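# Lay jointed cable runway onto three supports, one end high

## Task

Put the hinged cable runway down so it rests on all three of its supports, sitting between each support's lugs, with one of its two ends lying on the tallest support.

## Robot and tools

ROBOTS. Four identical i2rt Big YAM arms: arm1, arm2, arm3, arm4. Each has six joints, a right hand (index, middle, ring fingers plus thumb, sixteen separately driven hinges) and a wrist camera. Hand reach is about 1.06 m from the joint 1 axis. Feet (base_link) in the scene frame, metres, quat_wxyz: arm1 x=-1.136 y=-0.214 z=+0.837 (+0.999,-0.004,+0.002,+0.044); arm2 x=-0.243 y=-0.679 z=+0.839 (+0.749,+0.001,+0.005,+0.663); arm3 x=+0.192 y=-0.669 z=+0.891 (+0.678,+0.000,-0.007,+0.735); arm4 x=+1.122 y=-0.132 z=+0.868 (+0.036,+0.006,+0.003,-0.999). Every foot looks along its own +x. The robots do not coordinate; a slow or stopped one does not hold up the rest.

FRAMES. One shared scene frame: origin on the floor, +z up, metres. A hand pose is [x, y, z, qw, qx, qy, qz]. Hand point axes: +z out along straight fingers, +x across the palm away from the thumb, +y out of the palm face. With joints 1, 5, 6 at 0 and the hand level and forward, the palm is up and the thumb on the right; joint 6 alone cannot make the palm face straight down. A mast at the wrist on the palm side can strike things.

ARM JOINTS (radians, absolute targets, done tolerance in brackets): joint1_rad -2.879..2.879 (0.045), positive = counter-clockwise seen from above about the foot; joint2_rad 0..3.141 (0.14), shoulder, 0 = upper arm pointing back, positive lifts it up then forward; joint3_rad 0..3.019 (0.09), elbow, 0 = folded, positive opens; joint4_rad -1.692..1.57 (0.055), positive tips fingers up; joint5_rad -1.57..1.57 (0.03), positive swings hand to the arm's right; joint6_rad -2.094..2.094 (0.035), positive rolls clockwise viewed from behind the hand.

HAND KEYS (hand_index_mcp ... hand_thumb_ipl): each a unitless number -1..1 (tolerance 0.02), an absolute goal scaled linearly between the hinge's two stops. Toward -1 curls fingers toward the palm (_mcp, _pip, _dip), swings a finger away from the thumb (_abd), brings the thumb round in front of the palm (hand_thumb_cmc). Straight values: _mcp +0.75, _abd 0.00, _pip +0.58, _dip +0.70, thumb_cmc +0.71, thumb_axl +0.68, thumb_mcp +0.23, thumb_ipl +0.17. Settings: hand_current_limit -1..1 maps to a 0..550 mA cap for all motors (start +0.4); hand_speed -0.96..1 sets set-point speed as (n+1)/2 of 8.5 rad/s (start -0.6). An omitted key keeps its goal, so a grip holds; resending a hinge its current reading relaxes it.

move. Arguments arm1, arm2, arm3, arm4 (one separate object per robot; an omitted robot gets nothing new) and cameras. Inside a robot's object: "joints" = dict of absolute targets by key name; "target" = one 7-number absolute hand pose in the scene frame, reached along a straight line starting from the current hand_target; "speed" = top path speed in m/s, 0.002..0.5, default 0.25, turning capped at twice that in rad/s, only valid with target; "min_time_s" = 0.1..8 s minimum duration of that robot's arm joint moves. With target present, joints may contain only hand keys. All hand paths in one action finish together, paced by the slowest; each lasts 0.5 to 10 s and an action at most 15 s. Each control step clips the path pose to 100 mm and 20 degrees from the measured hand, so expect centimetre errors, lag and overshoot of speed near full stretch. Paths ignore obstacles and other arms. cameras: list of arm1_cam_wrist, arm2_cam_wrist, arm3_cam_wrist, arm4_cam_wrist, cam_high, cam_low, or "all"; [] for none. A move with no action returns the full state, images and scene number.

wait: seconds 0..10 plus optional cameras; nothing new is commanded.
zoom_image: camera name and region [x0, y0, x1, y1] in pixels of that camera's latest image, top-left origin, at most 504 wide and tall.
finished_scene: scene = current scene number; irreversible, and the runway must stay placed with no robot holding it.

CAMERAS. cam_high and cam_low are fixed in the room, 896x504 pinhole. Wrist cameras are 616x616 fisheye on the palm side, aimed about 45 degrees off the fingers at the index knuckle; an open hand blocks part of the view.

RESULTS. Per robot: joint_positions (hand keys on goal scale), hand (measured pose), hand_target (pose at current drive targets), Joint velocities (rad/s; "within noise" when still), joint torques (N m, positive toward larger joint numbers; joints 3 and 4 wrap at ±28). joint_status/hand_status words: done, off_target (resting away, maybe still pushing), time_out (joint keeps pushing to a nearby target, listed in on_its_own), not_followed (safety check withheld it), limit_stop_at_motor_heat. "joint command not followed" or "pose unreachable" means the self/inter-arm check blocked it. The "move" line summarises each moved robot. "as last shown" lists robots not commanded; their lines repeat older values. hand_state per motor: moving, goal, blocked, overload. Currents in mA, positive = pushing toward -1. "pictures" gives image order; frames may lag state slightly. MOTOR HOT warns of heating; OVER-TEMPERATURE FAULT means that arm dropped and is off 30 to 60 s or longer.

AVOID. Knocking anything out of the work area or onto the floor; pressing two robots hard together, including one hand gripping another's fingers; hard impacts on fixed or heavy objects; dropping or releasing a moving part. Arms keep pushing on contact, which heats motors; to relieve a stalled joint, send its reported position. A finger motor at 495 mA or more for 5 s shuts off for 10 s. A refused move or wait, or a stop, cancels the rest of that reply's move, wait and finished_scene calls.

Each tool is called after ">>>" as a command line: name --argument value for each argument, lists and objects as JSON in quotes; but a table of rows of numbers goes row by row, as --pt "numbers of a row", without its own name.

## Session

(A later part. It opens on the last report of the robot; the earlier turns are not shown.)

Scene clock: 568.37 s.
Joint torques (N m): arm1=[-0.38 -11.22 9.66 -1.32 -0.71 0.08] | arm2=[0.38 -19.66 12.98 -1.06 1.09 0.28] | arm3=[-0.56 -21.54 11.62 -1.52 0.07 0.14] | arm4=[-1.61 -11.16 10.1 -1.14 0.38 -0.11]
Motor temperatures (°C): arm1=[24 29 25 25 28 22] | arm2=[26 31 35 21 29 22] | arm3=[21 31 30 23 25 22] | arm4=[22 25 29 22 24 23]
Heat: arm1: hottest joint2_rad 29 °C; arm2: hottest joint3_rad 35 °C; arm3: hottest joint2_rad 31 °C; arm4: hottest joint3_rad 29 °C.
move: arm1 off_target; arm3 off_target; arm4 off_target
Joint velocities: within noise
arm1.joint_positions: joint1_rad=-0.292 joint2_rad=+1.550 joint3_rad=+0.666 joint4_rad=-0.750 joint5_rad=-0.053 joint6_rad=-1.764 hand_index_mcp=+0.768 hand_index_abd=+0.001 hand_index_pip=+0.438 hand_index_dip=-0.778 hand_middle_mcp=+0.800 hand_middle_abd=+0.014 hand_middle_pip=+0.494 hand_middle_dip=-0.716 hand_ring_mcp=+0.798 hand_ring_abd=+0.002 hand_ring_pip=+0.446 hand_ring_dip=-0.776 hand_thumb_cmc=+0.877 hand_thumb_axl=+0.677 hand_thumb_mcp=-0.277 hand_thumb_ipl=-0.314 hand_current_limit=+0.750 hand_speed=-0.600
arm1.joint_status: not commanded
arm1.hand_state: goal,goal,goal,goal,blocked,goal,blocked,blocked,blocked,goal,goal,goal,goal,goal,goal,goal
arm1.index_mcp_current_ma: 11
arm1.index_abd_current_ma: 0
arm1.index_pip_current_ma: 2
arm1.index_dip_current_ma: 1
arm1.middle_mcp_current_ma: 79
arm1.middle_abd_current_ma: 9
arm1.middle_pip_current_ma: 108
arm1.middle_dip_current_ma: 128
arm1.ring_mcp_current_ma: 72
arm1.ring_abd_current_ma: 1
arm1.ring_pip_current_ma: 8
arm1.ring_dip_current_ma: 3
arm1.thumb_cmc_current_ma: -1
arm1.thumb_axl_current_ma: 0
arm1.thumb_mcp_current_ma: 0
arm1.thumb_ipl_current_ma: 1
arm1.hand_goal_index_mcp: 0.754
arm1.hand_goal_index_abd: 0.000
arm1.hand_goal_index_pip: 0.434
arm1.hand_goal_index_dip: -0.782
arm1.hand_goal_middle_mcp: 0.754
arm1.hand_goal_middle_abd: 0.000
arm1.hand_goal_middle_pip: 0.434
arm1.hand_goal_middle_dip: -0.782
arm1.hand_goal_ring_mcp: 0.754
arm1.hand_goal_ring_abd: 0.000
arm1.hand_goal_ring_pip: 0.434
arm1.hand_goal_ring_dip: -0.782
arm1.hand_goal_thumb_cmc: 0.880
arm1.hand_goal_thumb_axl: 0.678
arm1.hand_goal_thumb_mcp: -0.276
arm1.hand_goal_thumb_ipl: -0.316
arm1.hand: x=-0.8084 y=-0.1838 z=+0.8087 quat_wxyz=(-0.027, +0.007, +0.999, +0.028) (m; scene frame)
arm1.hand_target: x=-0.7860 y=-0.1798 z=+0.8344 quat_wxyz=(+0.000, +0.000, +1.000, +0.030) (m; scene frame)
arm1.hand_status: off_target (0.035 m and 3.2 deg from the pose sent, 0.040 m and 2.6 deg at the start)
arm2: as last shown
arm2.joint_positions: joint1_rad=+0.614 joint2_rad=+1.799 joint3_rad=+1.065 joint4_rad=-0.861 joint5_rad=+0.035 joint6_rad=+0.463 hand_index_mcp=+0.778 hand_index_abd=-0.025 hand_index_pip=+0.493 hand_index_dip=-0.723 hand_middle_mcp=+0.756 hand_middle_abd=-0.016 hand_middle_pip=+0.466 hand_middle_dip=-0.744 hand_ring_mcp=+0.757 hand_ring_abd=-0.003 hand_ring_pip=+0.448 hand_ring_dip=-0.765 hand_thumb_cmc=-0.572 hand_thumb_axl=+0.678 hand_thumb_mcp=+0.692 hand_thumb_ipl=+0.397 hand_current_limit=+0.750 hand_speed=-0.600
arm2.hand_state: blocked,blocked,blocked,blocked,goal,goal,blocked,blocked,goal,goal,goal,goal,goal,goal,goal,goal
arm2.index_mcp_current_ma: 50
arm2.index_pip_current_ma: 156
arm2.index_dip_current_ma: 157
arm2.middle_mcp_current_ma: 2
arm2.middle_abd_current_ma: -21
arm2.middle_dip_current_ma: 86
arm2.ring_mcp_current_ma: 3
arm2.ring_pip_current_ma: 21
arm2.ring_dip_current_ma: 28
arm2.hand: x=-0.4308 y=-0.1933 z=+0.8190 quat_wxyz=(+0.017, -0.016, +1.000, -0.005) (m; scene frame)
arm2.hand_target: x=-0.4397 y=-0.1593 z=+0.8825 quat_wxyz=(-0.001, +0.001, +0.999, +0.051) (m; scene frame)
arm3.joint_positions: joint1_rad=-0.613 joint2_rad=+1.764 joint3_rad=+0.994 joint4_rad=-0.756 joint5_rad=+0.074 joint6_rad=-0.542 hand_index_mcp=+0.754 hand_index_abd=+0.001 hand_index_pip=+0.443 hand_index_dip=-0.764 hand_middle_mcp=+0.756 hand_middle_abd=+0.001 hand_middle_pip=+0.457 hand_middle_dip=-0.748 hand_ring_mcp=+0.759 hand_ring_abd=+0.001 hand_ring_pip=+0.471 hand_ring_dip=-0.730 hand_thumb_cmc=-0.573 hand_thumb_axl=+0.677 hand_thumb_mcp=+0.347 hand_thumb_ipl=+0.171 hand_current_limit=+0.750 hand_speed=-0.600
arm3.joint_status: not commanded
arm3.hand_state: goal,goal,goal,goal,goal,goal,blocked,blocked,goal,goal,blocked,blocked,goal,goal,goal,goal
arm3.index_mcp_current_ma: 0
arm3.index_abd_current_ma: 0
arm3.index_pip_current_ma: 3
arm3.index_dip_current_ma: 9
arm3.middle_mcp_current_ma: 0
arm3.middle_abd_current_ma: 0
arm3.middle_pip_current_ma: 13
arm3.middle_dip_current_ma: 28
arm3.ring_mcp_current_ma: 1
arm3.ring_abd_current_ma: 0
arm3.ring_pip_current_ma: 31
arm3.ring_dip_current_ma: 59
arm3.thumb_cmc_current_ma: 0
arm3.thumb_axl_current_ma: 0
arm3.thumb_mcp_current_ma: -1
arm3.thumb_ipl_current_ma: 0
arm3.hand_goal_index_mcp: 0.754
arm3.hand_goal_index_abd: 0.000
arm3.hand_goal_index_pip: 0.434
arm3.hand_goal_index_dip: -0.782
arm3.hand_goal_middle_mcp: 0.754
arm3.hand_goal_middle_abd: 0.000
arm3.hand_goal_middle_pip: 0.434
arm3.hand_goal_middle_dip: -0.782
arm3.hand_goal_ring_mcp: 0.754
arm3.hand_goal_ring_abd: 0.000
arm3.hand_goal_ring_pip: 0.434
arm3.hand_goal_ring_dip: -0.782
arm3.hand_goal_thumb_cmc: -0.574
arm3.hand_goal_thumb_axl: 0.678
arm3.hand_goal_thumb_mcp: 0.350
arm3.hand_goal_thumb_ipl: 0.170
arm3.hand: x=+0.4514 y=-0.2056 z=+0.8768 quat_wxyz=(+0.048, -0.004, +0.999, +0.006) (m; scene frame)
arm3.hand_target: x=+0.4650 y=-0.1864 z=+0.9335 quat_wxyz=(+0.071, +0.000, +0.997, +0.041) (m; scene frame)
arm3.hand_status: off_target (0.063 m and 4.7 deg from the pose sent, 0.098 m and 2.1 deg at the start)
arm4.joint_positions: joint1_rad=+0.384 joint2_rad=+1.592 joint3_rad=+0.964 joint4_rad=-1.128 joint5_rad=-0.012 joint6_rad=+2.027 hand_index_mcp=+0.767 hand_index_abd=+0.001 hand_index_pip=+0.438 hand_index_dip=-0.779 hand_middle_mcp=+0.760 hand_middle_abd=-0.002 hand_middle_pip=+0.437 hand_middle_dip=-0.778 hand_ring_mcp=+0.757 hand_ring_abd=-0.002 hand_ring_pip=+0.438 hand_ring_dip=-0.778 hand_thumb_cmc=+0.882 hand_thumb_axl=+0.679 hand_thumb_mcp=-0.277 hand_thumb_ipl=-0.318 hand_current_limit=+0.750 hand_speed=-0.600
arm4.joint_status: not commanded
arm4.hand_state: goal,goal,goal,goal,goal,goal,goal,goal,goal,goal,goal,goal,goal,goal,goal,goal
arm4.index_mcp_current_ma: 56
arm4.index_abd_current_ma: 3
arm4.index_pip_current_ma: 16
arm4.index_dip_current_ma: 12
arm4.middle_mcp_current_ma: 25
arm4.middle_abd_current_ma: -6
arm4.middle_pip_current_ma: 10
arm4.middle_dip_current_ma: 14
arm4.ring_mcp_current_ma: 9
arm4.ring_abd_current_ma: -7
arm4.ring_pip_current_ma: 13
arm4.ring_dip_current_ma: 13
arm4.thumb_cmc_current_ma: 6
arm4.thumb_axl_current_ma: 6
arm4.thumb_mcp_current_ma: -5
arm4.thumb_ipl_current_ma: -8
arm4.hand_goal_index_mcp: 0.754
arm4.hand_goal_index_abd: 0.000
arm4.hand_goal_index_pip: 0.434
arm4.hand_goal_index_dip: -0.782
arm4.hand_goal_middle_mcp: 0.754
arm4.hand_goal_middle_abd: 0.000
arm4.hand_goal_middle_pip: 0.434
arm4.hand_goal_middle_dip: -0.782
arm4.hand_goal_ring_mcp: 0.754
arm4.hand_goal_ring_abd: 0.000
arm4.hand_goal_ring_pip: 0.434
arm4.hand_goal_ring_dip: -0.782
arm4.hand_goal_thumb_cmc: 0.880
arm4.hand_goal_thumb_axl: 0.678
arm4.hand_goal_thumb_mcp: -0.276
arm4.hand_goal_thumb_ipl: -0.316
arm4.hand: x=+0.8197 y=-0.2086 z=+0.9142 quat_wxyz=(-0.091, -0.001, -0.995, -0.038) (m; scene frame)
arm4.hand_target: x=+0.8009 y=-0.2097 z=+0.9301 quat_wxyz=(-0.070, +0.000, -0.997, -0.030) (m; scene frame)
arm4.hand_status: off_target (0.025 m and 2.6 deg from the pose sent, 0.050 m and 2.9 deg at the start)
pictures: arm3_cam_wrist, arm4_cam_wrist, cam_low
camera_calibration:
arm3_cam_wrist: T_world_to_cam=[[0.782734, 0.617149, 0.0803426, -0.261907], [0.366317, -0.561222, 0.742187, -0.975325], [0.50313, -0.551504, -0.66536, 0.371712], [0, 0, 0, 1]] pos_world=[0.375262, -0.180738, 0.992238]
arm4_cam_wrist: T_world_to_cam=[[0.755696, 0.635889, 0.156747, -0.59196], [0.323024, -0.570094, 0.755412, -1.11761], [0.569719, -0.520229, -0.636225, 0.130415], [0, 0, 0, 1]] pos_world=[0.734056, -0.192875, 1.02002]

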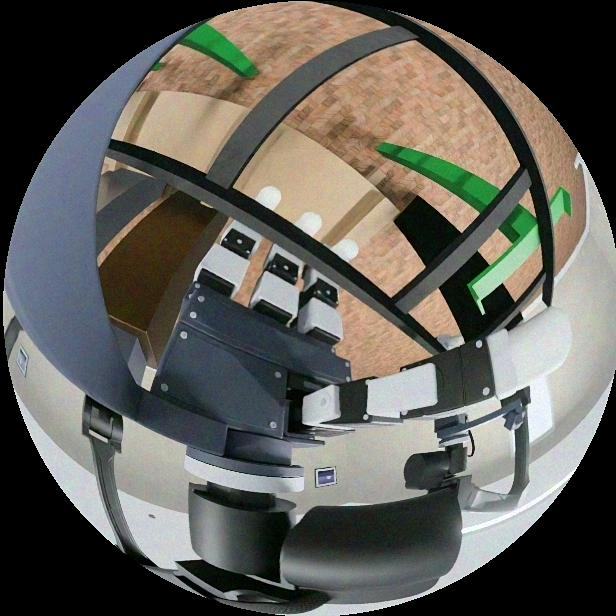

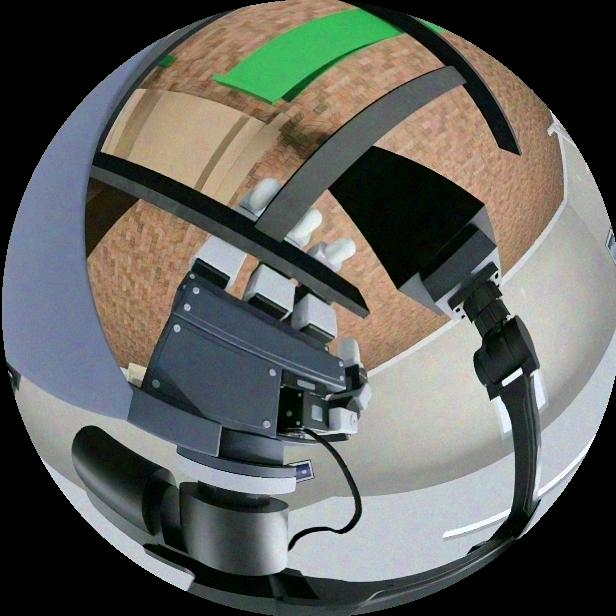

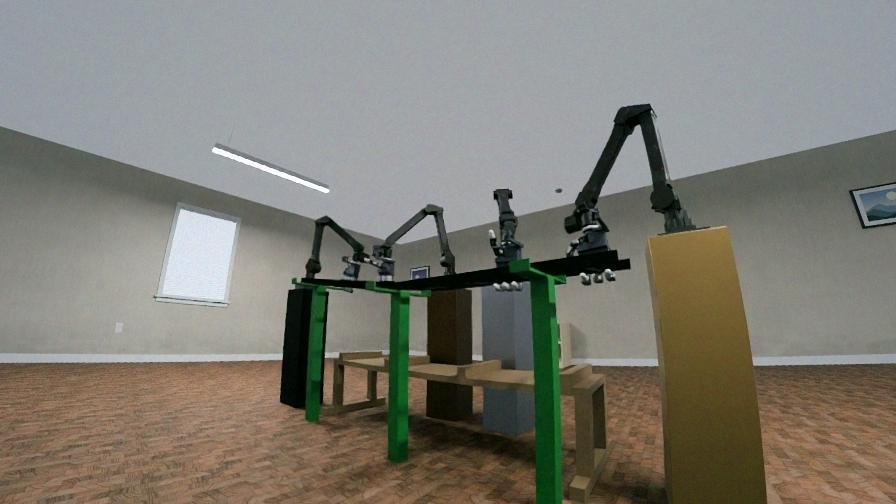

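>>> move --arm1 '{"target":[-0.785,-0.155,0.835,0,0.0,1,0.03],"speed":0.05}' --arm2 '{"target":[-0.442,-0.12,0.885,0,0,0.9987,0.05],"speed":0.06}' --arm3 '{"target":[0.466,-0.12,0.945,0.071,0,0.9965,0.05],"speed":0.06}' --arm4 '{"target":[0.80,-0.165,0.955,0.07,0.0,0.9975,0.03],"speed":0.05}' --cameras '["arm3_cam_wrist","arm2_cam_wrist"]'

Scene clock: 570.53 s.
Joint torques (N m): arm1=[1.03 -10.29 8.85 -0.46 -1.43 0.34] | arm2=[-0.91 -17.73 15.19 -0.24 1.17 0.05] | arm3=[0.85 -19.55 15.73 0.23 -0.54 0.2] | arm4=[-3.31 -12.22 8.95 -1.73 1.1 -0.1]
Motor temperatures (°C): arm1=[24 29 25 25 28 22] | arm2=[26 31 35 21 29 22] | arm3=[21 31 31 23 25 22] | arm4=[22 25 29 22 24 23]
Heat: arm1: hottest joint2_rad 29 °C; arm2: hottest joint3_rad 35 °C; arm3: hottest joint2_rad 31 °C; arm4: hottest joint3_rad 29 °C.
move: arm1 off_target; arm2 off_target; arm3 off_target; arm4 off_target
Joint velocities: within noise
arm1.joint_positions: joint1_rad=-0.238 joint2_rad=+1.529 joint3_rad=+0.666 joint4_rad=-0.769 joint5_rad=-0.037 joint6_rad=-1.720 hand_index_mcp=+0.769 hand_index_abd=+0.001 hand_index_pip=+0.438 hand_index_dip=-0.778 hand_middle_mcp=+0.801 hand_middle_abd=+0.010 hand_middle_pip=+0.494 hand_middle_dip=-0.726 hand_ring_mcp=+0.797 hand_ring_abd=-0.001 hand_ring_pip=+0.446 hand_ring_dip=-0.778 hand_thumb_cmc=+0.877 hand_thumb_axl=+0.677 hand_thumb_mcp=-0.277 hand_thumb_ipl=-0.314 hand_current_limit=+0.750 hand_speed=-0.600
arm1.joint_status: not commanded
arm1.hand_state: goal,goal,goal,goal,blocked,goal,blocked,blocked,blocked,goal,goal,goal,goal,goal,goal,goal
arm1.index_mcp_current_ma: 14
arm1.index_abd_current_ma: 0
arm1.index_pip_current_ma: 2
arm1.index_dip_current_ma: 1
arm1.middle_mcp_current_ma: 80
arm1.middle_abd_current_ma: 5
arm1.middle_pip_current_ma: 108
arm1.middle_dip_current_ma: 99
arm1.ring_mcp_current_ma: 70
arm1.ring_abd_current_ma: 0
arm1.ring_pip_current_ma: 8
arm1.ring_dip_current_ma: 1
arm1.thumb_cmc_current_ma: -1
arm1.thumb_axl_current_ma: 0
arm1.thumb_mcp_current_ma: 0
arm1.thumb_ipl_current_ma: 1
arm1.hand_goal_index_mcp: 0.754
arm1.hand_goal_index_abd: 0.000
arm1.hand_goal_index_pip: 0.434
arm1.hand_goal_index_dip: -0.782
arm1.hand_goal_middle_mcp: 0.754
arm1.hand_goal_middle_abd: 0.000
arm1.hand_goal_middle_pip: 0.434
arm1.hand_goal_middle_dip: -0.782
arm1.hand_goal_ring_mcp: 0.754
arm1.hand_goal_ring_abd: 0.000
arm1.hand_goal_ring_pip: 0.434
arm1.hand_goal_ring_dip: -0.782
arm1.hand_goal_thumb_cmc: 0.880
arm1.hand_goal_thumb_axl: 0.678
arm1.hand_goal_thumb_mcp: -0.276
arm1.hand_goal_thumb_ipl: -0.316
arm1.hand: x=-0.8086 y=-0.1695 z=+0.8130 quat_wxyz=(-0.029, +0.002, +0.999, +0.019) (m; scene frame)
arm1.hand_target: x=-0.7864 y=-0.1554 z=+0.8351 quat_wxyz=(+0.000, -0.001, +1.000, +0.031) (m; scene frame)
arm1.hand_status: off_target (0.035 m and 3.6 deg from the pose sent, 0.045 m and 3.2 deg at the start)
arm2.joint_positions: joint1_rad=+0.597 joint2_rad=+1.828 joint3_rad=+1.142 joint4_rad=-0.919 joint5_rad=+0.032 joint6_rad=+0.457 hand_index_mcp=+0.787 hand_index_abd=-0.025 hand_index_pip=+0.493 hand_index_dip=-0.724 hand_middle_mcp=+0.773 hand_middle_abd=-0.010 hand_middle_pip=+0.465 hand_middle_dip=-0.755 hand_ring_mcp=+0.758 hand_ring_abd=-0.003 hand_ring_pip=+0.441 hand_ring_dip=-0.776 hand_thumb_cmc=-0.572 hand_thumb_axl=+0.678 hand_thumb_mcp=+0.692 hand_thumb_ipl=+0.397 hand_current_limit=+0.750 hand_speed=-0.600
arm2.joint_status: not commanded
arm2.hand_state: blocked,blocked,blocked,blocked,goal,goal,blocked,blocked,goal,goal,goal,goal,goal,goal,goal,goal
arm2.index_mcp_current_ma: 77
arm2.index_abd_current_ma: -40
arm2.index_pip_current_ma: 154
arm2.index_dip_current_ma: 153
arm2.middle_mcp_current_ma: 36
arm2.middle_abd_current_ma: -12
arm2.middle_pip_current_ma: 66
arm2.middle_dip_current_ma: 53
arm2.ring_mcp_current_ma: 5
arm2.ring_abd_current_ma: -2
arm2.ring_pip_current_ma: 9
arm2.ring_dip_current_ma: 7
arm2.thumb_cmc_current_ma: 1
arm2.thumb_axl_current_ma: 0
arm2.thumb_mcp_current_ma: -13
arm2.thumb_ipl_current_ma: -4
arm2.hand_goal_index_mcp: 0.754
arm2.hand_goal_index_abd: 0.000
arm2.hand_goal_index_pip: 0.434
arm2.hand_goal_index_dip: -0.782
arm2.hand_goal_middle_mcp: 0.754
arm2.hand_goal_middle_abd: 0.000
arm2.hand_goal_middle_pip: 0.434
arm2.hand_goal_middle_dip: -0.782
arm2.hand_goal_ring_mcp: 0.754
arm2.hand_goal_ring_abd: 0.000
arm2.hand_goal_ring_pip: 0.434
arm2.hand_goal_ring_dip: -0.782
arm2.hand_goal_thumb_cmc: -0.574
arm2.hand_goal_thumb_axl: 0.678
arm2.hand_goal_thumb_mcp: 0.700
arm2.hand_goal_thumb_ipl: 0.400
arm2.hand: x=-0.4319 y=-0.1729 z=+0.8270 quat_wxyz=(+0.018, -0.010, +1.000, -0.011) (m; scene frame)
arm2.hand_target: x=-0.4396 y=-0.1255 z=+0.8873 quat_wxyz=(+0.000, +0.001, +0.999, +0.051) (m; scene frame)
arm2.hand_status: off_target (0.079 m and 7.4 deg from the pose sent, 0.099 m and 6.9 deg at the start)
arm3.joint_positions: joint1_rad=-0.571 joint2_rad=+1.819 joint3_rad=+1.116 joint4_rad=-0.860 joint5_rad=+0.085 joint6_rad=-0.489 hand_index_mcp=+0.764 hand_index_abd=+0.001 hand_index_pip=+0.449 hand_index_dip=-0.761 hand_middle_mcp=+0.776 hand_middle_abd=+0.001 hand_middle_pip=+0.462 hand_middle_dip=-0.747 hand_ring_mcp=+0.787 hand_ring_abd=+0.001 hand_ring_pip=+0.474 hand_ring_dip=-0.730 hand_thumb_cmc=-0.573 hand_thumb_axl=+0.677 hand_thumb_mcp=+0.347 hand_thumb_ipl=+0.171 hand_current_limit=+0.750 hand_speed=-0.600
arm3.joint_status: not commanded
arm3.hand_state: goal,goal,goal,blocked,blocked,goal,blocked,blocked,blocked,goal,blocked,blocked,goal,goal,goal,goal
arm3.index_mcp_current_ma: 3
arm3.index_abd_current_ma: 0
arm3.index_pip_current_ma: 7
arm3.index_dip_current_ma: 11
arm3.middle_mcp_current_ma: 14
arm3.middle_abd_current_ma: 0
arm3.middle_pip_current_ma: 19
arm3.middle_dip_current_ma: 29
arm3.ring_mcp_current_ma: 29
arm3.ring_abd_current_ma: 0
arm3.ring_pip_current_ma: 37
arm3.ring_dip_current_ma: 59
arm3.thumb_cmc_current_ma: 0
arm3.thumb_axl_current_ma: 0
arm3.thumb_mcp_current_ma: -1
arm3.thumb_ipl_current_ma: 0
arm3.hand_goal_index_mcp: 0.754
arm3.hand_goal_index_abd: 0.000
arm3.hand_goal_index_pip: 0.434
arm3.hand_goal_index_dip: -0.782
arm3.hand_goal_middle_mcp: 0.754
arm3.hand_goal_middle_abd: 0.000
arm3.hand_goal_middle_pip: 0.434
arm3.hand_goal_middle_dip: -0.782
arm3.hand_goal_ring_mcp: 0.754
arm3.hand_goal_ring_abd: 0.000
arm3.hand_goal_ring_pip: 0.434
arm3.hand_goal_ring_dip: -0.782
arm3.hand_goal_thumb_cmc: -0.574
arm3.hand_goal_thumb_axl: 0.678
arm3.hand_goal_thumb_mcp: 0.350
arm3.hand_goal_thumb_ipl: 0.170
arm3.hand: x=+0.4512 y=-0.1733 z=+0.8847 quat_wxyz=(+0.045, +0.001, +0.999, -0.011) (m; scene frame)
arm3.hand_target: x=+0.4629 y=-0.1256 z=+0.9475 quat_wxyz=(+0.070, +0.000, +0.996, +0.051) (m; scene frame)
arm3.hand_status: off_target (0.082 m and 7.6 deg from the pose sent, 0.110 m and 5.7 deg at the start)
arm4.joint_positions: joint1_rad=+0.296 joint2_rad=+1.538 joint3_rad=+0.964 joint4_rad=-1.174 joint5_rad=-0.016 joint6_rad=+1.923 hand_index_mcp=+0.784 hand_index_abd=+0.000 hand_index_pip=+0.455 hand_index_dip=-0.765 hand_middle_mcp=+0.779 hand_middle_abd=-0.002 hand_middle_pip=+0.441 hand_middle_dip=-0.778 hand_ring_mcp=+0.773 hand_ring_abd=-0.002 hand_ring_pip=+0.438 hand_ring_dip=-0.778 hand_thumb_cmc=+0.882 hand_thumb_axl=+0.679 hand_thumb_mcp=-0.277 hand_thumb_ipl=-0.318 hand_current_limit=+0.750 hand_speed=-0.600
arm4.joint_status: not commanded
arm4.hand_state: blocked,goal,blocked,goal,blocked,goal,goal,goal,goal,goal,goal,goal,goal,goal,goal,goal
arm4.index_mcp_current_ma: 137
arm4.index_abd_current_ma: 1
arm4.index_pip_current_ma: 83
arm4.index_dip_current_ma: 68
arm4.middle_mcp_current_ma: 112
arm4.middle_abd_current_ma: -6
arm4.middle_pip_current_ma: 25
arm4.middle_dip_current_ma: 14
arm4.ring_mcp_current_ma: 84
arm4.ring_abd_current_ma: -7
arm4.ring_pip_current_ma: 13
arm4.ring_dip_current_ma: 13
arm4.thumb_cmc_current_ma: 6
arm4.thumb_axl_current_ma: 6
arm4.thumb_mcp_current_ma: -5
arm4.thumb_ipl_current_ma: -8
arm4.hand_goal_index_mcp: 0.754
arm4.hand_goal_index_abd: 0.000
arm4.hand_goal_index_pip: 0.434
arm4.hand_goal_index_dip: -0.782
arm4.hand_goal_middle_mcp: 0.754
arm4.hand_goal_middle_abd: 0.000
arm4.hand_goal_middle_pip: 0.434
arm4.hand_goal_middle_dip: -0.782
arm4.hand_goal_ring_mcp: 0.754
arm4.hand_goal_ring_abd: 0.000
arm4.hand_goal_ring_pip: 0.434
arm4.hand_goal_ring_dip: -0.782
arm4.hand_goal_thumb_cmc: 0.880
arm4.hand_goal_thumb_axl: 0.678
arm4.hand_goal_thumb_mcp: -0.276
arm4.hand_goal_thumb_ipl: -0.316
arm4.hand: x=+0.8122 y=-0.1770 z=+0.9324 quat_wxyz=(-0.092, +0.007, -0.995, -0.027) (m; scene frame)
arm4.hand_target: x=+0.8010 y=-0.1653 z=+0.9542 quat_wxyz=(-0.070, +0.000, -0.997, -0.030) (m; scene frame)
arm4.hand_status: off_target (0.028 m and 2.7 deg from the pose sent, 0.063 m and 2.6 deg at the start)
pictures: arm2_cam_wrist, arm3_cam_wrist
camera_calibration:
arm2_cam_wrist: T_world_to_cam=[[0.781378, 0.621997, 0.0506783, 0.434826], [0.411023, -0.574045, 0.708189, -0.54569], [0.469583, -0.532534, -0.704201, 0.820465], [0, 0, 0, 1]] pos_world=[-0.500749, -0.146786, 0.942187]
arm3_cam_wrist: T_world_to_cam=[[0.790769, 0.609756, 0.0536779, -0.263672], [0.365257, -0.540414, 0.757984, -0.972801], [0.491194, -0.579784, -0.650061, 0.381869], [0, 0, 0, 1]] pos_world=[0.376255, -0.143538, 0.999759]

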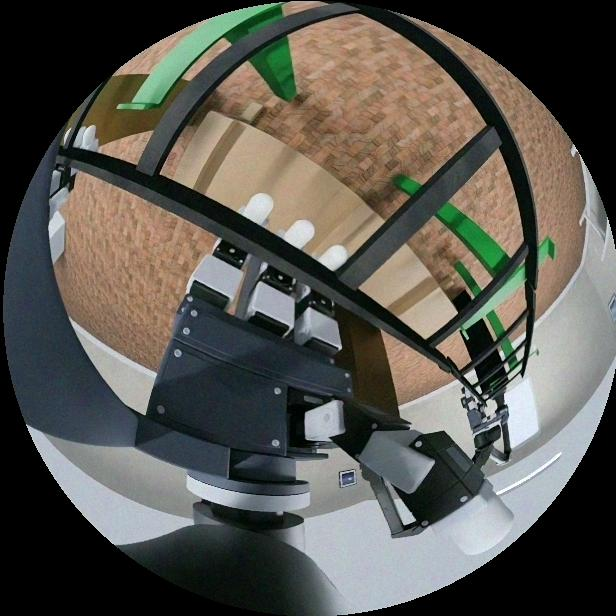

